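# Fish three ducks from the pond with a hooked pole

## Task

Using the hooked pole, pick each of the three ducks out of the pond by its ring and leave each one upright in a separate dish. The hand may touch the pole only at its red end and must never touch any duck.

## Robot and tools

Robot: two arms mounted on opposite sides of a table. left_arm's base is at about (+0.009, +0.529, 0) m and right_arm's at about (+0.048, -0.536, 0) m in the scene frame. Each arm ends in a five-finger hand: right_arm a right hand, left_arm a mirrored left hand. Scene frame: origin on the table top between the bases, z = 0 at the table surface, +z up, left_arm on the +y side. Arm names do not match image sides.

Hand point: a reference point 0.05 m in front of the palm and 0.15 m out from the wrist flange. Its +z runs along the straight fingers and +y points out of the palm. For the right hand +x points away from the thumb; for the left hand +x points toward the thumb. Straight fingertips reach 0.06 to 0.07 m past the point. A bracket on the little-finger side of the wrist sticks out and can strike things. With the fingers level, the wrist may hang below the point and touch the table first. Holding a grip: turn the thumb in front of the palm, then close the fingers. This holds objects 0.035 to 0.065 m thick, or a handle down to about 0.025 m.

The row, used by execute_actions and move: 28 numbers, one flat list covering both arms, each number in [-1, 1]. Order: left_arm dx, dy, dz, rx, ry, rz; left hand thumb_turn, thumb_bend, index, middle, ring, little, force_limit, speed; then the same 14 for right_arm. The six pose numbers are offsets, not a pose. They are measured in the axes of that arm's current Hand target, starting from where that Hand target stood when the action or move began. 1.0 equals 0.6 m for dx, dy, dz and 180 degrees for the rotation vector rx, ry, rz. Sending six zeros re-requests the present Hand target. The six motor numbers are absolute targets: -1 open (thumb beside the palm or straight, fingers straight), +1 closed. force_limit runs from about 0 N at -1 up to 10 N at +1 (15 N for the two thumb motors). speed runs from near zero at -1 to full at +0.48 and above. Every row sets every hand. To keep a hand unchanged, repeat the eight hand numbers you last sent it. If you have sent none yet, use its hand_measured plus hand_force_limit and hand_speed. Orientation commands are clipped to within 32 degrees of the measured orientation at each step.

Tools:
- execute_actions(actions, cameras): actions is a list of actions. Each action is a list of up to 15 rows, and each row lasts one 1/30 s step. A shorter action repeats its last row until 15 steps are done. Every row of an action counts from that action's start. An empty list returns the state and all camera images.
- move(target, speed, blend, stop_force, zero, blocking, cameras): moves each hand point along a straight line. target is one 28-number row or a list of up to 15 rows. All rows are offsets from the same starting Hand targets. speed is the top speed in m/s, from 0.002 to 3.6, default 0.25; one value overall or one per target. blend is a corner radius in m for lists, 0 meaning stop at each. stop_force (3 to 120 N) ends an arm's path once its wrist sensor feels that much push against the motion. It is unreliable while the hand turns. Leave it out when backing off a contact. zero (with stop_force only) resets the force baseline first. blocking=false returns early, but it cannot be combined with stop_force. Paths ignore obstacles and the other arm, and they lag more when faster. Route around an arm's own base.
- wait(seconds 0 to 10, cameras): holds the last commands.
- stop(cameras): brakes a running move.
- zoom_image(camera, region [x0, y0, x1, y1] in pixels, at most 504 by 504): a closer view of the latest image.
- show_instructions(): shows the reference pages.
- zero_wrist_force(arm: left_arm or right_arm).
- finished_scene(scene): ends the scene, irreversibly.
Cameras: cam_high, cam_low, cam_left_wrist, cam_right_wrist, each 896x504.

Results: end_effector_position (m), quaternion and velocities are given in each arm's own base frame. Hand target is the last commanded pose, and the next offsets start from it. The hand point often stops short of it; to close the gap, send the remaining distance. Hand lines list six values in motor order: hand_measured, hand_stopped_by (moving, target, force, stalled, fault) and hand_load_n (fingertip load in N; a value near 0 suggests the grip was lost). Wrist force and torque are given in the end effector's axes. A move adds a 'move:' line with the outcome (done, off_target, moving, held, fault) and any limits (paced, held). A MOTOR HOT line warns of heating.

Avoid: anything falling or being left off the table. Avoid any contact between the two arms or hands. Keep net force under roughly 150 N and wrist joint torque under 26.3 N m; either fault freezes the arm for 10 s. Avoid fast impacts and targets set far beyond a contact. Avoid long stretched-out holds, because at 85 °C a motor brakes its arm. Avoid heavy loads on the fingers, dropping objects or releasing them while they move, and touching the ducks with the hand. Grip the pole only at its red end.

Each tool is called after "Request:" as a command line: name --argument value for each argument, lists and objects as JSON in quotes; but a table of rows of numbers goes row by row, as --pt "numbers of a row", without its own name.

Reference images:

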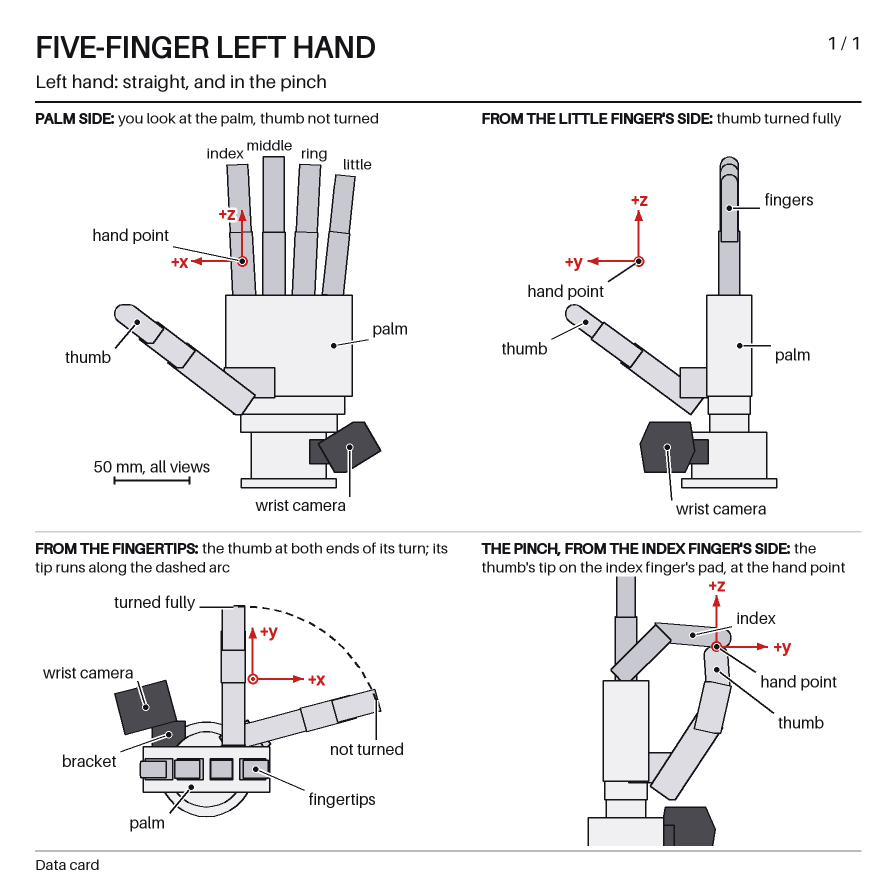

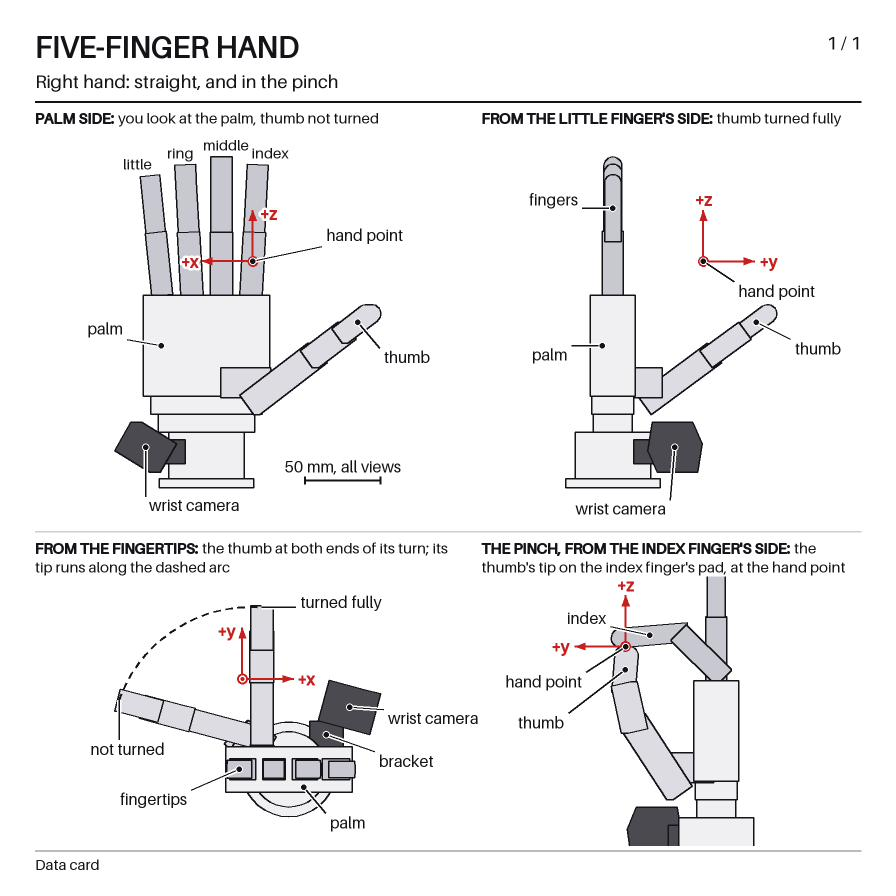

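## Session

Request:
execute_actions --actions '[]' --cameras '["all"]'

Scene clock: 0.00 s.
left_arm: end_effector_position=(+0.2646, +0.1072, +0.4762) hand_measured=(-1.000, -1.000, -1.000, -1.000, -1.000, -1.000) hand_load_n=(+0.0, +0.0, +0.0, +0.0, +0.0, +0.0) hand_stopped_by=(target, target, target, target, target, target) hand_force_limit=0.00 hand_speed=-0.80 end_effector_quat_wxyz=(+0.009, +0.907, +0.420, +0.002) | right_arm: end_effector_position=(+0.2739, -0.1138, +0.4912) hand_measured=(-1.000, -1.000, -1.000, -1.000, -1.000, -1.000) hand_load_n=(+0.0, +0.0, +0.0, +0.0, +0.0, +0.0) hand_stopped_by=(target, target, target, target, target, target) hand_force_limit=0.00 hand_speed=-0.80 end_effector_quat_wxyz=(+0.039, +0.409, +0.911, -0.017)
Joint positions: left_arm=[4.321 -1.396 -1.371 1.187 -1.556 1.883] | right_arm=[-1.166 -1.746 1.312 1.925 1.544 -1.892]
Joint velocities: within noise
Joint torques (N m): no reading
Motor temperatures (°C): left_arm=[37 39 39 47 40 46] | right_arm=[32 35 31 48 36 38]
Wrist force (N): no reading
Wrist torque (N m): no reading
Wrist force, peak (N): no reading
Hand target: left_arm +0.2646, +0.1072, +0.4762; +0.009, +0.907, +0.420, +0.002 | right_arm +0.2739, -0.1138, +0.4912; +0.039, +0.409, +0.911, -0.017
camera_calibration:
cam_left_wrist: T_world_to_cam=[[-0.600895, 0.799238, -0.0119931, 0.0758214], [0.653634, 0.499951, 0.568165, -0.505372], [0.460095, 0.333568, -0.822827, 0.351624], [0, 0, 0, 1]] pos_world=[0.214109, 0.0747714, 0.57737]
cam_right_wrist: T_world_to_cam=[[0.565033, 0.825033, 0.00766204, -0.0643951], [0.664995, -0.460888, 0.587677, -0.52165], [0.488384, -0.326962, -0.809059, 0.341007], [0, 0, 0, 1]] pos_world=[0.216738, -0.0757976, 0.58295]

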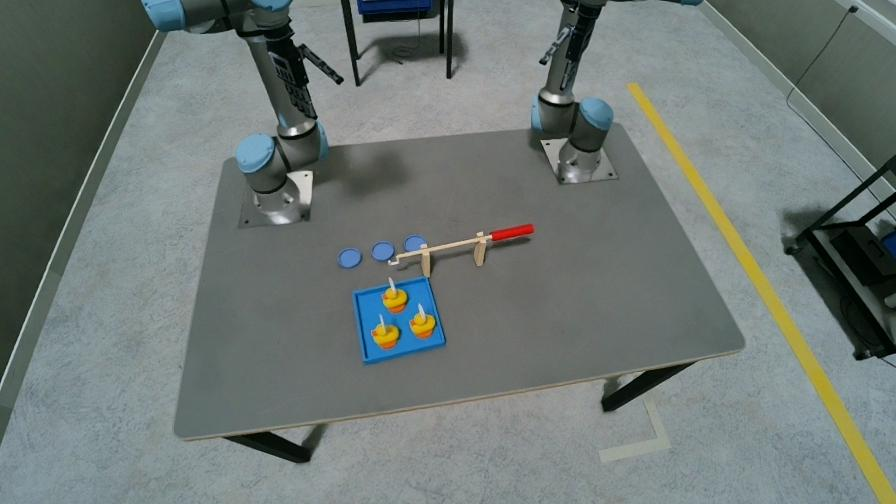

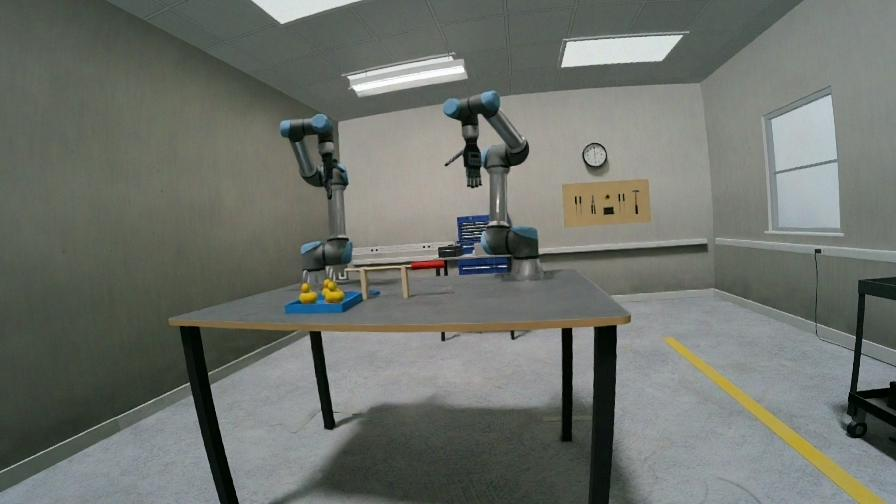

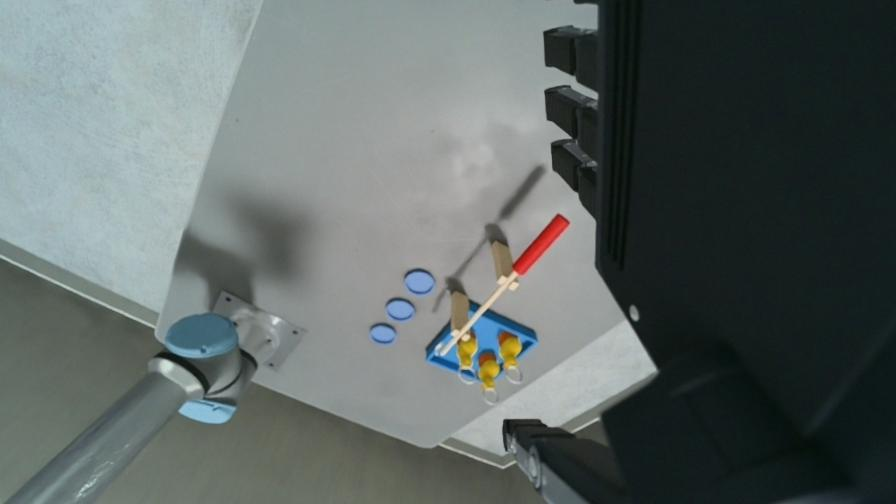

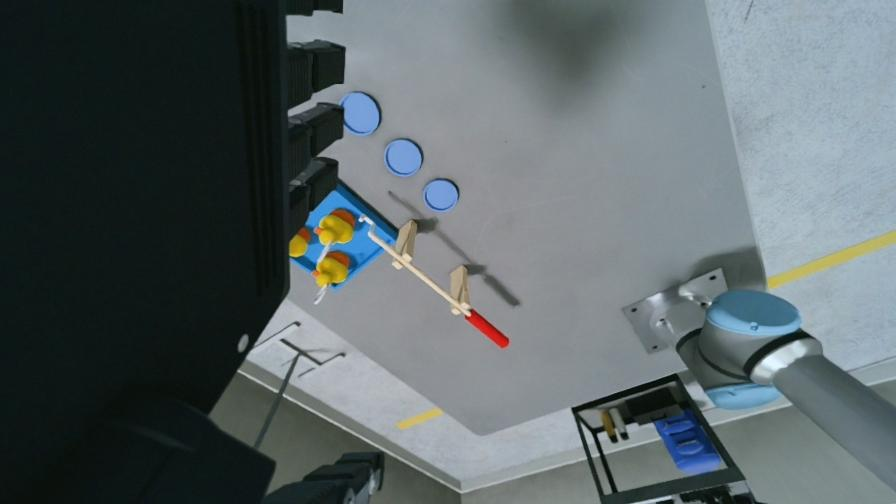

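Request:
zoom_image --camera "cam_high" --region '[320, 210, 460, 290]'

Request:
zoom_image --camera "cam_high" --region '[410, 210, 550, 290]'

Request:
zoom_image --camera "cam_high" --region '[340, 265, 460, 370]'

Request:
zoom_image --camera "cam_right_wrist" --region '[340, 80, 540, 360]'

Request:
zoom_image --camera "cam_left_wrist" --region '[360, 200, 590, 420]'

Request:
zoom_image --camera "cam_low" --region '[270, 240, 470, 330]'

Scaled by 3.600.

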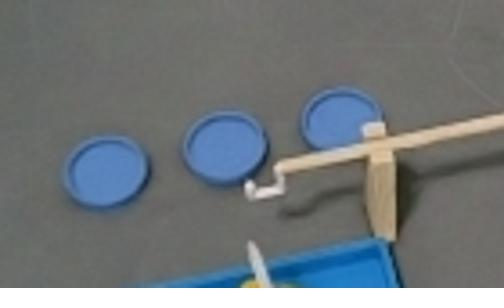

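Scaled by 3.600.

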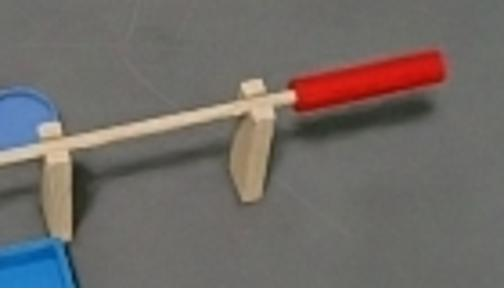

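Scaled by 4.200.

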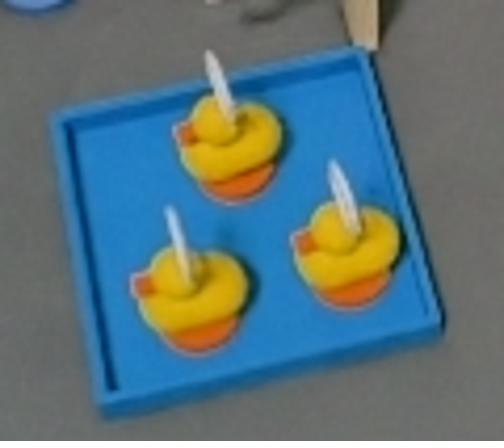

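Scaled by 1.800.

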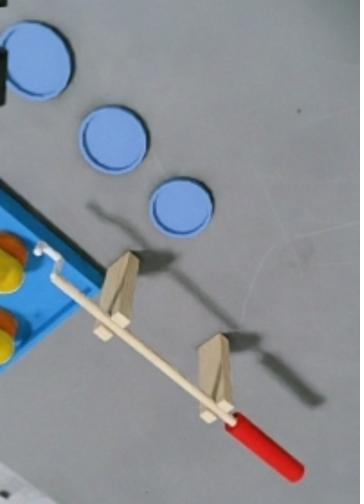

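Scaled by 2.191.

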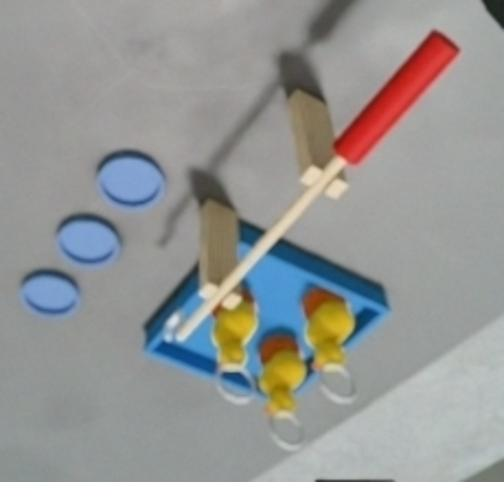

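Scaled by 2.520.

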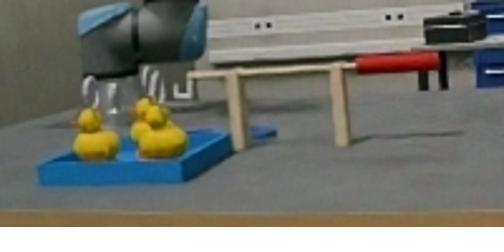

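Request:
move --pt "0.2839 -0.0178 0.3583 0.3487 0.138 0.2192 1 -1 -1 -1 -1 -1 0 0.0 -0.0092 -0.4685 0.1531 0.0085 0.0041 0.0099 -1 -1 -1 -1 -1 -1 0 -0.8" --pt "0.3611 0.003 0.5773 0.3487 0.138 0.2192 1 -1 -1 -1 -1 -1 0 0.0 -0.0092 -0.4685 0.1531 0.0085 0.0041 0.0099 -1 -1 -1 -1 -1 -1 0 -0.8" --speed '[0.3, 0.2]' --blend '[0.03, 0]' --cameras '["cam_high", "cam_low", "cam_left_wrist", "cam_right_wrist"]'

Scene clock: 25.10 s.
left_arm: end_effector_position=(+0.4097, +0.2663, +0.1291) hand_measured=(+1.000, -1.000, -1.000, -1.000, -1.000, -1.000) hand_load_n=(+0.0, +0.0, +0.0, +0.0, +0.0, +0.0) hand_stopped_by=(target, target, target, target, target, target) hand_force_limit=0.00 hand_speed=0.00 end_effector_quat_wxyz=(-0.537, +0.842, +0.040, -0.027) | right_arm: end_effector_position=(+0.0727, -0.3105, +0.4000) hand_measured=(-1.000, -1.000, -1.000, -1.000, -1.000, -1.000) hand_load_n=(+0.0, +0.0, +0.0, +0.0, +0.0, +0.0) hand_stopped_by=(target, target, target, target, target, target) hand_force_limit=0.00 hand_speed=-0.80 end_effector_quat_wxyz=(+0.028, +0.424, +0.905, -0.026)
Joint positions: left_arm=[3.634 -1.88 -1.84 2.842 -2.563 2.354] | right_arm=[-2.02 -1.593 1.423 1.69 1.515 -2.713]
Joint torques (N m): left_arm=[-2.21 18.01 21.84 0.57 -1.27 -0.96] | right_arm=[8.21 -24.73 -7.3 4.23 1.8 2.55]
Wrist force (N): left_arm=[0.3 -0.3 -0.2] | right_arm=[-0.4 -0.2 -0.4]
Wrist torque (N m): left_arm=[0.14 -0.12 -0.12] | right_arm=[-0.02 0.10 -0.11]
Wrist force, peak (N): left_arm=[0.9 1.6 1.0] | right_arm=[0.2 1.1 -0.4]
Hand target: left_arm +0.4098, +0.2663, +0.1290; -0.537, +0.842, +0.040, -0.027 | right_arm +0.0727, -0.3105, +0.4000; +0.028, +0.424, +0.905, -0.026
Off the commanded pose: left_arm 0.000 m, 0 deg | right_arm 0.000 m, 0 deg.
move: done
camera_calibration:
cam_left_wrist: T_world_to_cam=[[0.183045, 0.425133, 0.886429, -0.305892], [0.855289, -0.51345, 0.0696367, -0.230934], [0.484742, 0.745407, -0.457596, -0.220734], [0, 0, 0, 1]] pos_world=[0.360506, 0.176009, 0.186226]
cam_right_wrist: T_world_to_cam=[[0.592055, 0.805795, -0.0128378, 0.21248], [0.664787, -0.479321, 0.572983, -0.424719], [0.455553, -0.347772, -0.819467, 0.30117], [0, 0, 0, 1]] pos_world=[0.0193481, -0.270053, 0.492883]

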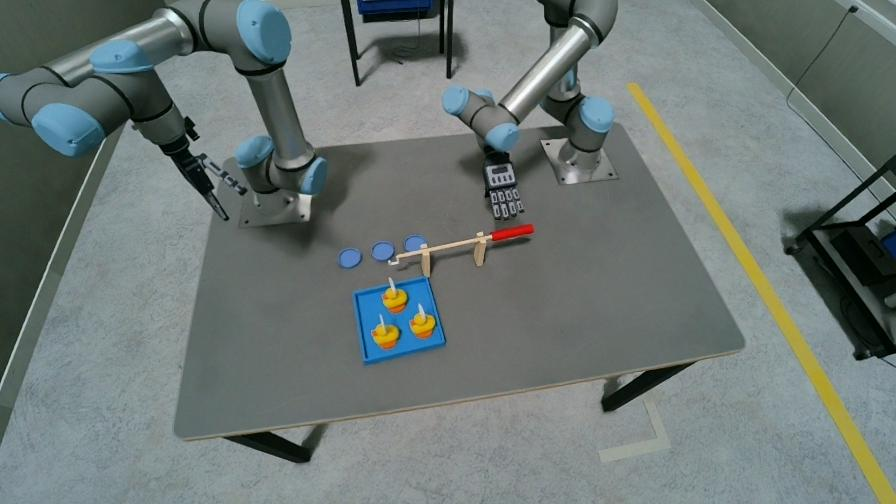

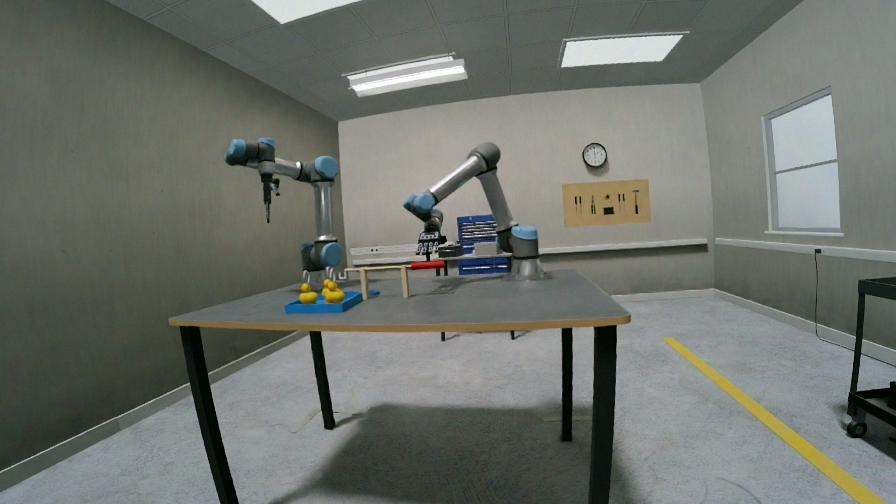

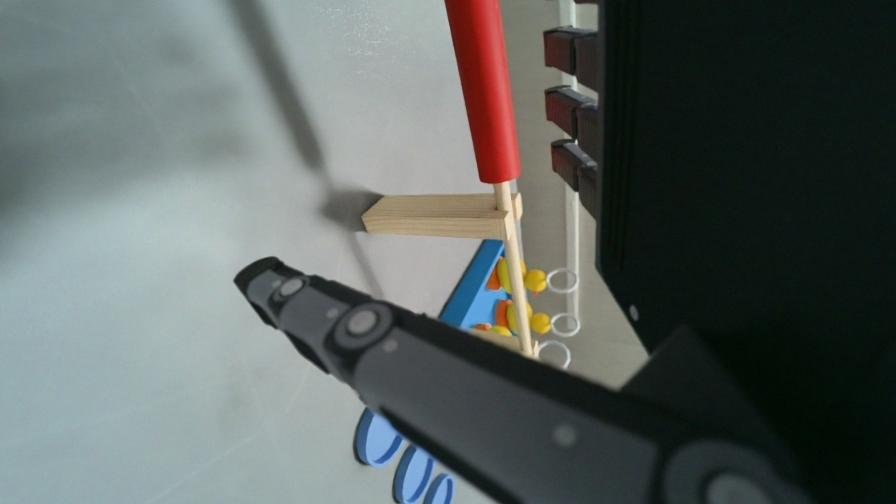

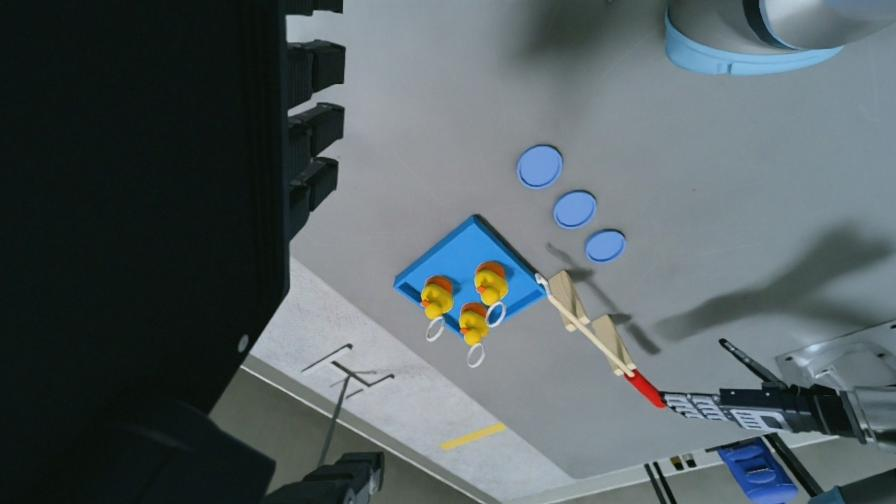

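Request:
zoom_image --camera "cam_right_wrist" --region '[520, 250, 700, 430]'

Request:
zoom_image --camera "cam_left_wrist" --region '[330, 80, 610, 380]'

Request:
zoom_image --camera "cam_high" --region '[460, 140, 560, 260]'

Request:
zoom_image --camera "cam_low" --region '[330, 220, 480, 310]'

Scaled by 2.800.

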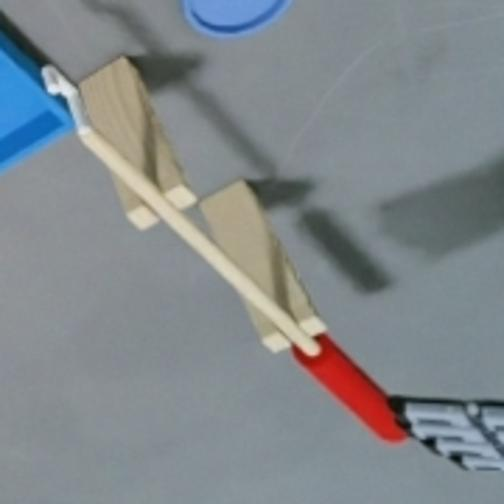

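Scaled by 1.680.

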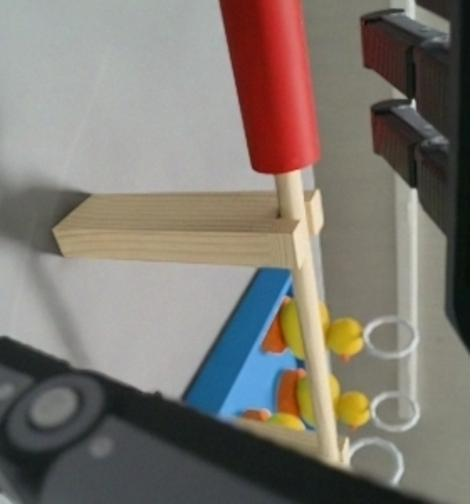

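Scaled by 4.200.

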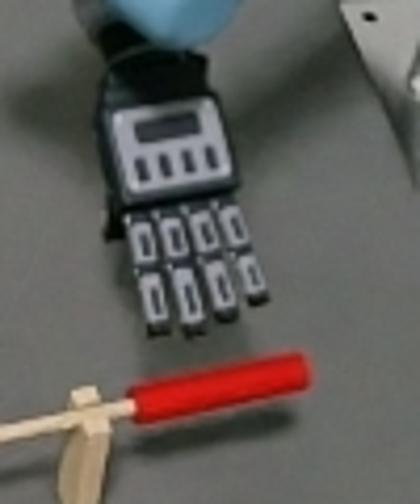

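Scaled by 3.360.

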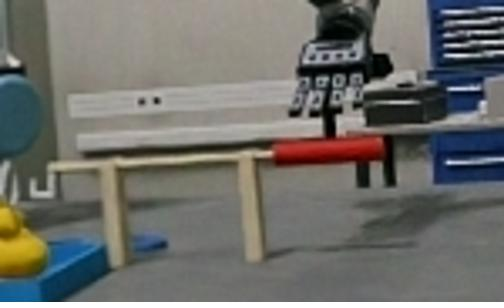

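Request:
move --pt "0.0043 -0.0042 0.06 0 0 0 1 -1 -1 -1 -1 -1 0 0.0 0 0 0 0 0 0 -1 -1 -1 -1 -1 -1 0 -0.8" --pt "0.0043 -0.0042 0.2165 0 0 0 1 -1 -1 -1 -1 -1 0 0.0 0 0 0 0 0 0 -1 -1 -1 -1 -1 -1 0 -0.8" --speed '[0.1, 0.07]' --stop_force 8 --cameras '["cam_high", "cam_left_wrist", "cam_right_wrist"]'

Request:
zoom_image --camera "cam_right_wrist" --region '[560, 300, 760, 440]'

Request:
zoom_image --camera "cam_high" --region '[460, 170, 560, 260]'

Scene clock: 29.80 s.
left_arm: end_effector_position=(+0.4008, +0.3849, +0.0766) hand_measured=(+1.000, -1.000, -1.000, -1.000, -1.000, -1.000) hand_load_n=(+0.0, +0.0, +0.0, +0.0, -0.5, +0.0) hand_stopped_by=(target, target, target, target, target, target) hand_force_limit=0.00 hand_speed=0.00 end_effector_quat_wxyz=(-0.537, +0.842, +0.040, -0.027) | right_arm: end_effector_position=(+0.0727, -0.3105, +0.4000) hand_measured=(-1.000, -1.000, -1.000, -1.000, -1.000, -1.000) hand_load_n=(+0.0, +0.0, +0.0, +0.0, +0.0, +0.0) hand_stopped_by=(target, target, target, target, target, target) hand_force_limit=0.00 hand_speed=-0.80 end_effector_quat_wxyz=(+0.028, +0.424, +0.905, -0.026)
Joint positions: left_arm=[3.892 -1.956 -1.846 3.15 -2.375 2.641] | right_arm=[-2.02 -1.593 1.423 1.69 1.515 -2.713]
Joint torques (N m): left_arm=[-9.28 38.8 8.32 -1.2 -0.72 -2.45] | right_arm=[8.56 -24.11 -7.8 4.01 1.76 2.15]
Wrist force (N): left_arm=[0.4 -0.4 0.0] | right_arm=[-0.4 -0.2 -0.5]
Wrist torque (N m): left_arm=[0.11 -0.14 0.08] | right_arm=[-0.02 0.10 -0.11]
Wrist force, peak (N): left_arm=[0.3 -0.2 -1.1] | right_arm=[-0.5 -0.3 -0.4]
Hand target: left_arm +0.4008, +0.3849, +0.0766; -0.537, +0.842, +0.040, -0.027 | right_arm +0.0727, -0.3105, +0.4000; +0.028, +0.424, +0.905, -0.026
Off the commanded pose: left_arm 0.000 m, 0 deg | right_arm 0.000 m, 0 deg.
move: done
camera_calibration:
cam_left_wrist: T_world_to_cam=[[0.182819, 0.42502, 0.88653, -0.308135], [0.85529, -0.513431, 0.0697723, -0.158801], [0.484827, 0.745484, -0.45738, -0.328885], [0, 0, 0, 1]] pos_world=[0.351606, 0.294609, 0.133826]
cam_right_wrist: T_world_to_cam=[[0.592055, 0.805795, -0.0128378, 0.21248], [0.664787, -0.479321, 0.572983, -0.424719], [0.455553, -0.347772, -0.819467, 0.30117], [0, 0, 0, 1]] pos_world=[0.0193481, -0.270053, 0.492883]
Images, in order (width x height): cam_high 896x504, cam_left_wrist 896x504, cam_right_wrist 896x504.

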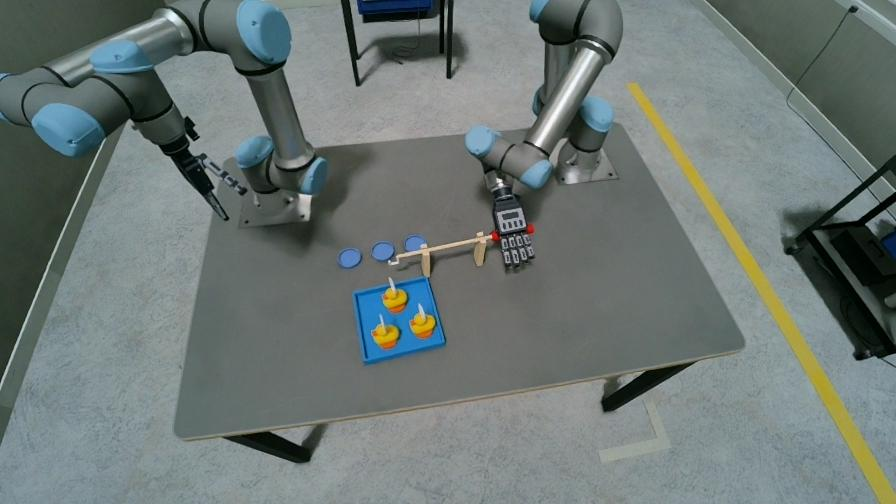

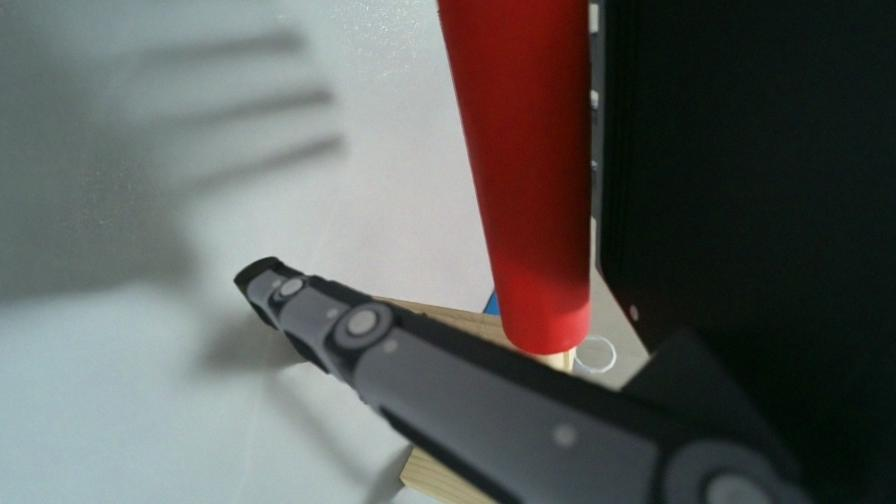

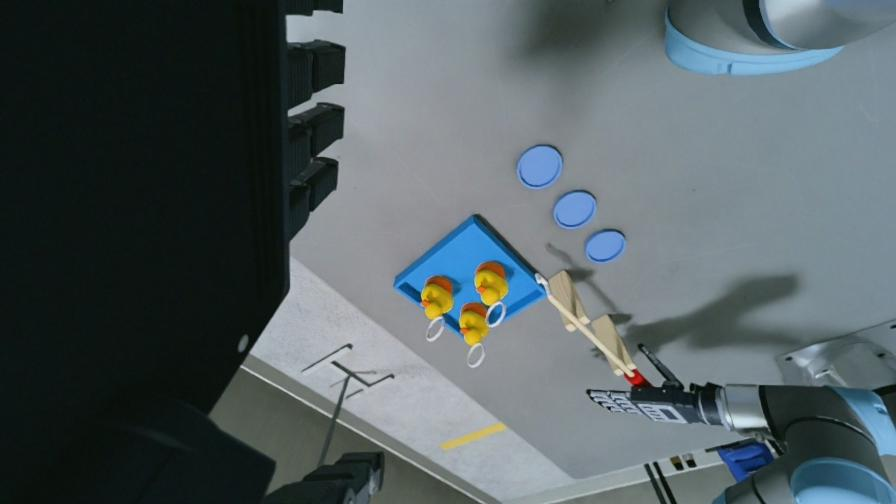

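Scaled by 2.520.

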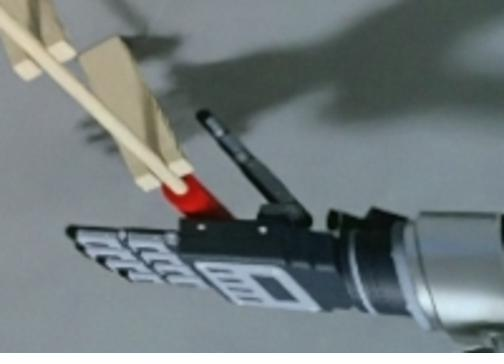

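Scaled by 5.040.

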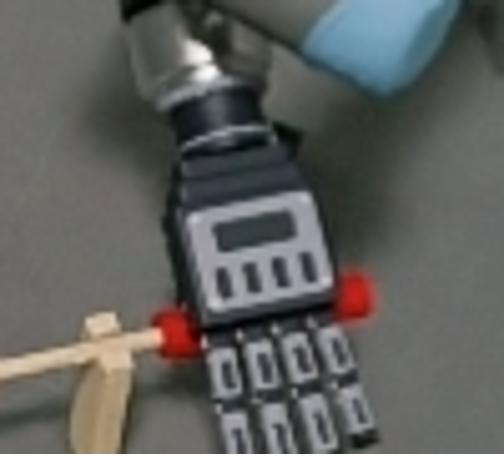

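Request:
move --target '[0, 0, 0, 0, 0, 0, 1, -1, 0.0, 1, 1, 1, -0.5, -0.85, 0, 0, 0, 0, 0, 0, -1, -1, -1, -1, -1, -1, 0, -0.8]' --cameras '["cam_left_wrist", "cam_right_wrist"]'

Request:
zoom_image --camera "cam_right_wrist" --region '[560, 300, 760, 440]'

Scene clock: 35.43 s.
left_arm: end_effector_position=(+0.4008, +0.3849, +0.0766) hand_measured=(+1.000, -1.000, +0.000, +0.946, +0.960, +0.988) hand_load_n=(+0.0, +0.0, +0.0, +1.5, +2.0, +3.0) hand_stopped_by=(target, target, target, force, force, force) hand_force_limit=-0.50 hand_speed=-0.85 end_effector_quat_wxyz=(-0.537, +0.842, +0.040, -0.027) | right_arm: end_effector_position=(+0.0727, -0.3105, +0.4000) hand_measured=(-1.000, -1.000, -1.000, -1.000, -1.000, -1.000) hand_load_n=(+0.0, +0.0, +0.0, +0.0, +0.0, +0.0) hand_stopped_by=(target, target, target, target, target, target) hand_force_limit=0.00 hand_speed=-0.80 end_effector_quat_wxyz=(+0.028, +0.424, +0.905, -0.026)
Joint positions: left_arm=[3.892 -1.956 -1.846 3.15 -2.375 2.641] | right_arm=[-2.02 -1.593 1.423 1.69 1.515 -2.713]
Joint torques (N m): left_arm=[-6.8 38.4 14.02 1.4 0.38 -2.37] | right_arm=[8.25 -24.18 -8.25 3.75 1.75 1.77]
Wrist force (N): left_arm=[0.0 -0.7 2.5] | right_arm=[-0.3 -0.2 -0.3]
Wrist torque (N m): left_arm=[0.00 0.04 0.19] | right_arm=[-0.04 0.08 -0.11]
Wrist force, peak (N): left_arm=[0.0 -0.6 2.7] | right_arm=[-0.6 -0.2 -0.3]
Hand target: left_arm +0.4008, +0.3849, +0.0766; -0.537, +0.842, +0.040, -0.027 | right_arm +0.0727, -0.3105, +0.4000; +0.028, +0.424, +0.905, -0.026
Off the commanded pose: left_arm 0.000 m, 0 deg | right_arm 0.000 m, 0 deg.
move: moving (left_arm; no rest 5 s after the path's end)
camera_calibration:
cam_left_wrist: T_world_to_cam=[[0.182819, 0.42502, 0.88653, -0.308135], [0.85529, -0.513431, 0.0697723, -0.158801], [0.484827, 0.745484, -0.45738, -0.328885], [0, 0, 0, 1]] pos_world=[0.351606, 0.294609, 0.133826]
cam_right_wrist: T_world_to_cam=[[0.592055, 0.805795, -0.0128378, 0.21248], [0.664787, -0.479321, 0.572983, -0.424719], [0.455553, -0.347772, -0.819467, 0.30117], [0, 0, 0, 1]] pos_world=[0.0193481, -0.270053, 0.492883]
Images, in order (width x height): cam_left_wrist 896x504, cam_right_wrist 896x504.

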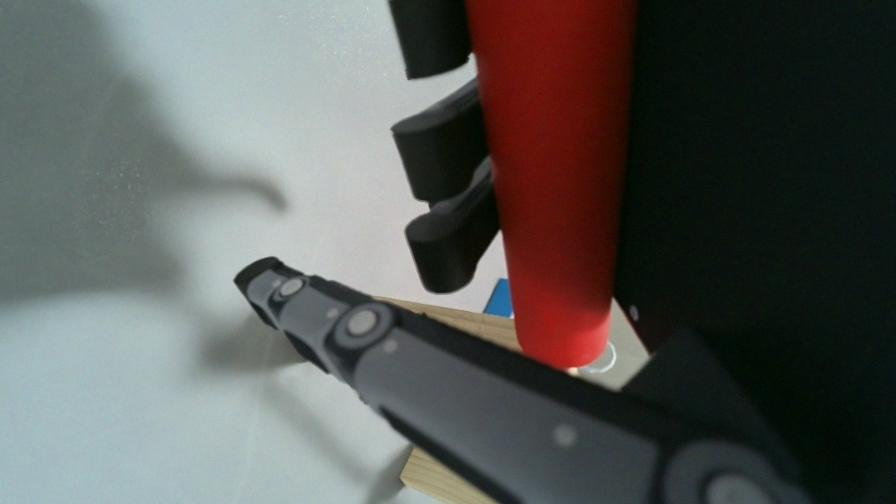

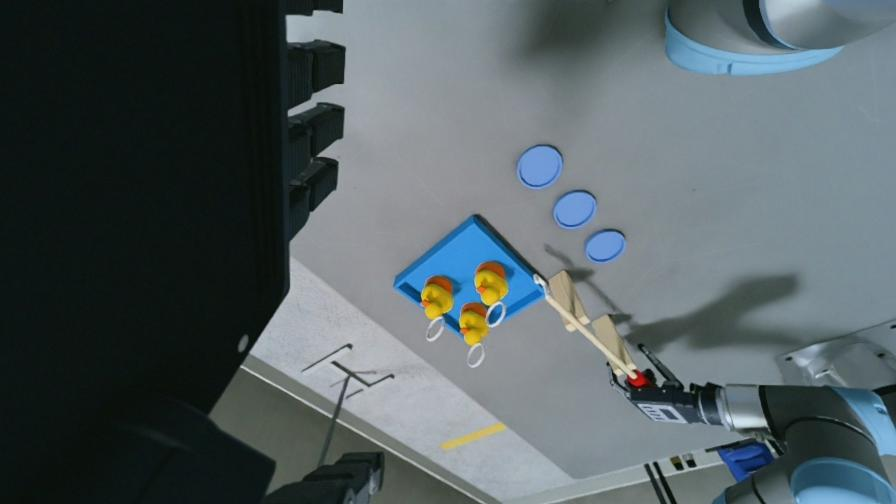

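Scaled by 2.520.

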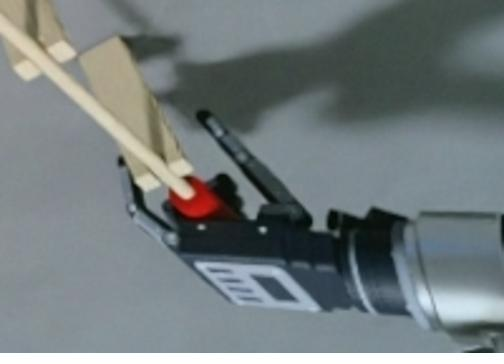

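Request:
move --pt "0 0 0 0 0 0 0.4 -1 0.0 1 1 1 -0.5 -0.6 0 0 0 0 0 0 -1 -1 -1 -1 -1 -1 0 -0.8"

Request:
move --pt "0 0 0 0 0 0 0.4 0.9 0.0 1 1 1 -0.2 -0.7 0 0 0 0 0 0 -1 -1 -1 -1 -1 -1 0 -0.8"

Request:
move --pt "0 0 0 0 0 0 0.4 0.95 0.0 1 1 1 0.3 -0.85 0 0 0 0 0 0 -1 -1 -1 -1 -1 -1 0 -0.8" --cameras '["cam_high", "cam_left_wrist", "cam_right_wrist"]'

Request:
zoom_image --camera "cam_right_wrist" --region '[560, 300, 760, 440]'

Scene clock: 36.90 s.
left_arm: end_effector_position=(+0.4008, +0.3849, +0.0766) hand_measured=(+0.400, -1.000, +0.000, +0.946, +0.960, +0.988) hand_load_n=(+0.0, +0.0, +0.0, +1.5, +2.0, +3.0) hand_stopped_by=(target, target, target, force, force, force) hand_force_limit=-0.50 hand_speed=-0.60 end_effector_quat_wxyz=(-0.537, +0.842, +0.040, -0.027) | right_arm: end_effector_position=(+0.0727, -0.3105, +0.4000) hand_measured=(-1.000, -1.000, -1.000, -1.000, -1.000, -1.000) hand_load_n=(+0.0, +0.0, +0.0, +0.0, +0.0, +0.0) hand_stopped_by=(target, target, target, target, target, target) hand_force_limit=0.00 hand_speed=-0.80 end_effector_quat_wxyz=(+0.028, +0.424, +0.905, -0.026)
Joint positions: left_arm=[3.892 -1.956 -1.846 3.15 -2.375 2.641] | right_arm=[-2.02 -1.593 1.423 1.69 1.515 -2.713]
Joint torques (N m): left_arm=[-6.22 37.3 16.03 1.35 0.33 -2.39] | right_arm=[8.17 -24.32 -8.15 3.56 1.77 1.61]
Wrist force (N): left_arm=[-0.1 -0.4 2.6] | right_arm=[-0.2 -0.2 -0.1]
Wrist torque (N m): left_arm=[0.05 0.07 0.17] | right_arm=[-0.04 0.07 -0.10]
Wrist force, peak (N): left_arm=[-0.1 -0.3 2.9] | right_arm=[-0.4 -0.3 -0.5]
Hand target: left_arm +0.4008, +0.3849, +0.0766; -0.537, +0.842, +0.040, -0.027 | right_arm +0.0727, -0.3105, +0.4000; +0.028, +0.424, +0.905, -0.026
Off the commanded pose: left_arm 0.000 m, 0 deg | right_arm 0.000 m, 0 deg.
move: done

Scene clock: 40.40 s.
left_arm: end_effector_position=(+0.4008, +0.3849, +0.0766) hand_measured=(+0.400, +0.380, +0.000, +0.946, +0.960, +0.988) hand_load_n=(+1.5, +6.5, +0.5, +0.5, +2.0, +3.0) hand_stopped_by=(target, force, target, force, force, force) hand_force_limit=-0.20 hand_speed=-0.70 end_effector_quat_wxyz=(-0.537, +0.842, +0.040, -0.027) | right_arm: end_effector_position=(+0.0727, -0.3105, +0.4000) hand_measured=(-1.000, -1.000, -1.000, -1.000, -1.000, -1.000) hand_load_n=(+0.0, +0.0, +0.0, +0.0, +0.0, +0.0) hand_stopped_by=(target, target, target, target, target, target) hand_force_limit=0.00 hand_speed=-0.80 end_effector_quat_wxyz=(+0.028, +0.424, +0.905, -0.026)
Joint positions: left_arm=[3.892 -1.956 -1.846 3.15 -2.375 2.641] | right_arm=[-2.02 -1.593 1.423 1.69 1.515 -2.713]
Joint torques (N m): left_arm=[-4.44 35.9 16.61 1.36 0.26 -2.3] | right_arm=[8.23 -24.27 -8.16 3.47 1.64 1.32]
Wrist force (N): left_arm=[0.2 0.7 1.2] | right_arm=[-0.3 -0.3 -0.1]
Wrist torque (N m): left_arm=[0.12 0.06 0.32] | right_arm=[-0.06 0.08 -0.12]
Wrist force, peak (N): left_arm=[-0.1 -0.4 3.0] | right_arm=[-0.4 -0.3 -0.6]
Hand target: left_arm +0.4008, +0.3849, +0.0766; -0.537, +0.842, +0.040, -0.027 | right_arm +0.0727, -0.3105, +0.4000; +0.028, +0.424, +0.905, -0.026
Off the commanded pose: left_arm 0.000 m, 0 deg | right_arm 0.000 m, 0 deg.
move: done

Scene clock: 40.90 s.
left_arm: end_effector_position=(+0.4008, +0.3849, +0.0766) hand_measured=(+0.400, +0.404, +0.000, +0.946, +0.960, +0.988) hand_load_n=(+2.5, +9.5, +0.0, +0.5, +1.5, +3.0) hand_stopped_by=(target, force, target, force, force, force) hand_force_limit=0.30 hand_speed=-0.85 end_effector_quat_wxyz=(-0.537, +0.842, +0.040, -0.027) | right_arm: end_effector_position=(+0.0727, -0.3105, +0.4000) hand_measured=(-1.000, -1.000, -1.000, -1.000, -1.000, -1.000) hand_load_n=(+0.0, -0.5, +0.0, +0.0, +0.0, +0.0) hand_stopped_by=(target, target, target, target, target, target) hand_force_limit=0.00 hand_speed=-0.80 end_effector_quat_wxyz=(+0.028, +0.424, +0.905, -0.026)
Joint positions: left_arm=[3.892 -1.956 -1.846 3.15 -2.375 2.641] | right_arm=[-2.02 -1.593 1.423 1.69 1.515 -2.713]
Joint torques (N m): left_arm=[-4.53 36.49 16.14 1.27 0.36 -2.25] | right_arm=[7.82 -24.3 -7.91 3.34 1.71 1.22]
Wrist force (N): left_arm=[0.3 1.0 0.7] | right_arm=[-0.4 -0.2 -0.3]
Wrist torque (N m): left_arm=[0.15 0.10 0.34] | right_arm=[-0.04 0.10 -0.12]
Wrist force, peak (N): left_arm=[0.0 1.1 1.3] | right_arm=[-0.3 0.2 -0.5]
Hand target: left_arm +0.4008, +0.3849, +0.0766; -0.537, +0.842, +0.040, -0.027 | right_arm +0.0727, -0.3105, +0.4000; +0.028, +0.424, +0.905, -0.026
Off the commanded pose: left_arm 0.000 m, 0 deg | right_arm 0.000 m, 0 deg.
move: done
camera_calibration:
cam_left_wrist: T_world_to_cam=[[0.182819, 0.42502, 0.88653, -0.308135], [0.85529, -0.513431, 0.0697723, -0.158801], [0.484827, 0.745484, -0.45738, -0.328885], [0, 0, 0, 1]] pos_world=[0.351606, 0.294609, 0.133826]
cam_right_wrist: T_world_to_cam=[[0.592055, 0.805795, -0.0128378, 0.21248], [0.664787, -0.479321, 0.572983, -0.424719], [0.455553, -0.347772, -0.819467, 0.30117], [0, 0, 0, 1]] pos_world=[0.0193481, -0.270053, 0.492883]
Images, in order (width x height): cam_high 896x504, cam_left_wrist 896x504, cam_right_wrist 896x504.

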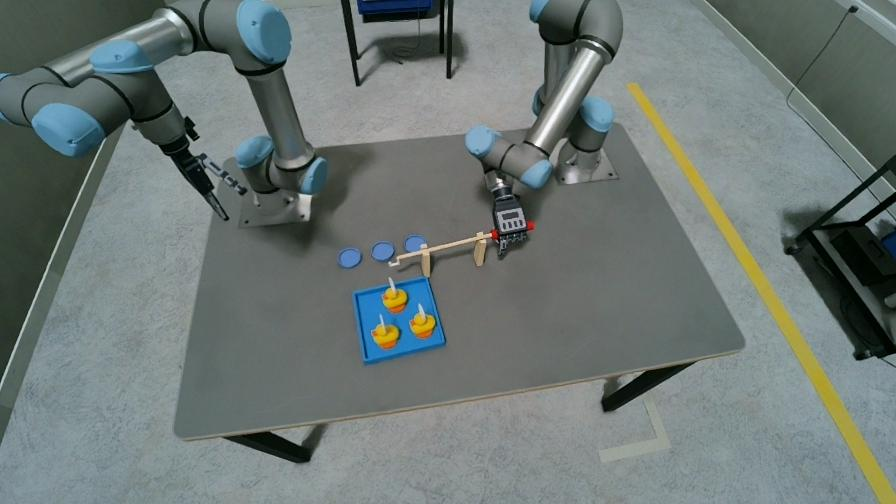

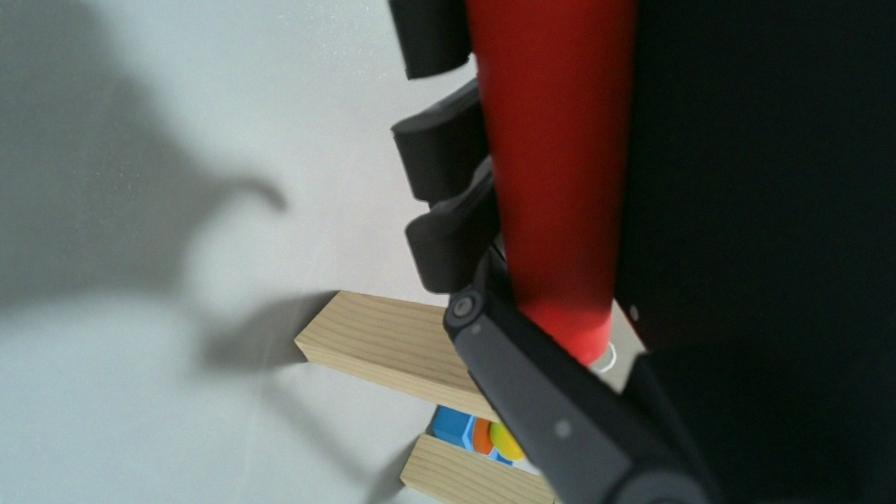

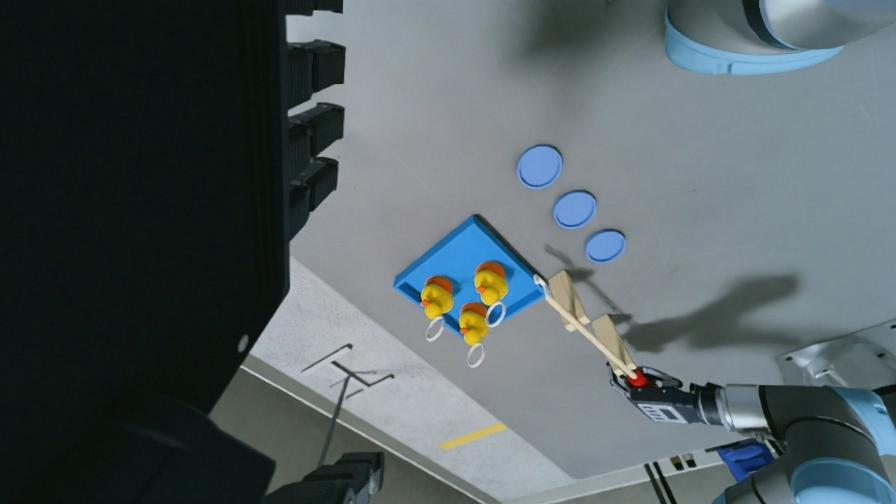

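Scaled by 2.520.

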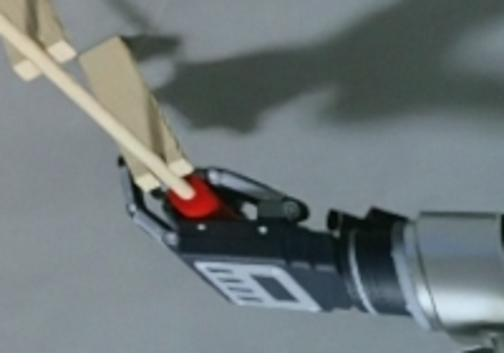

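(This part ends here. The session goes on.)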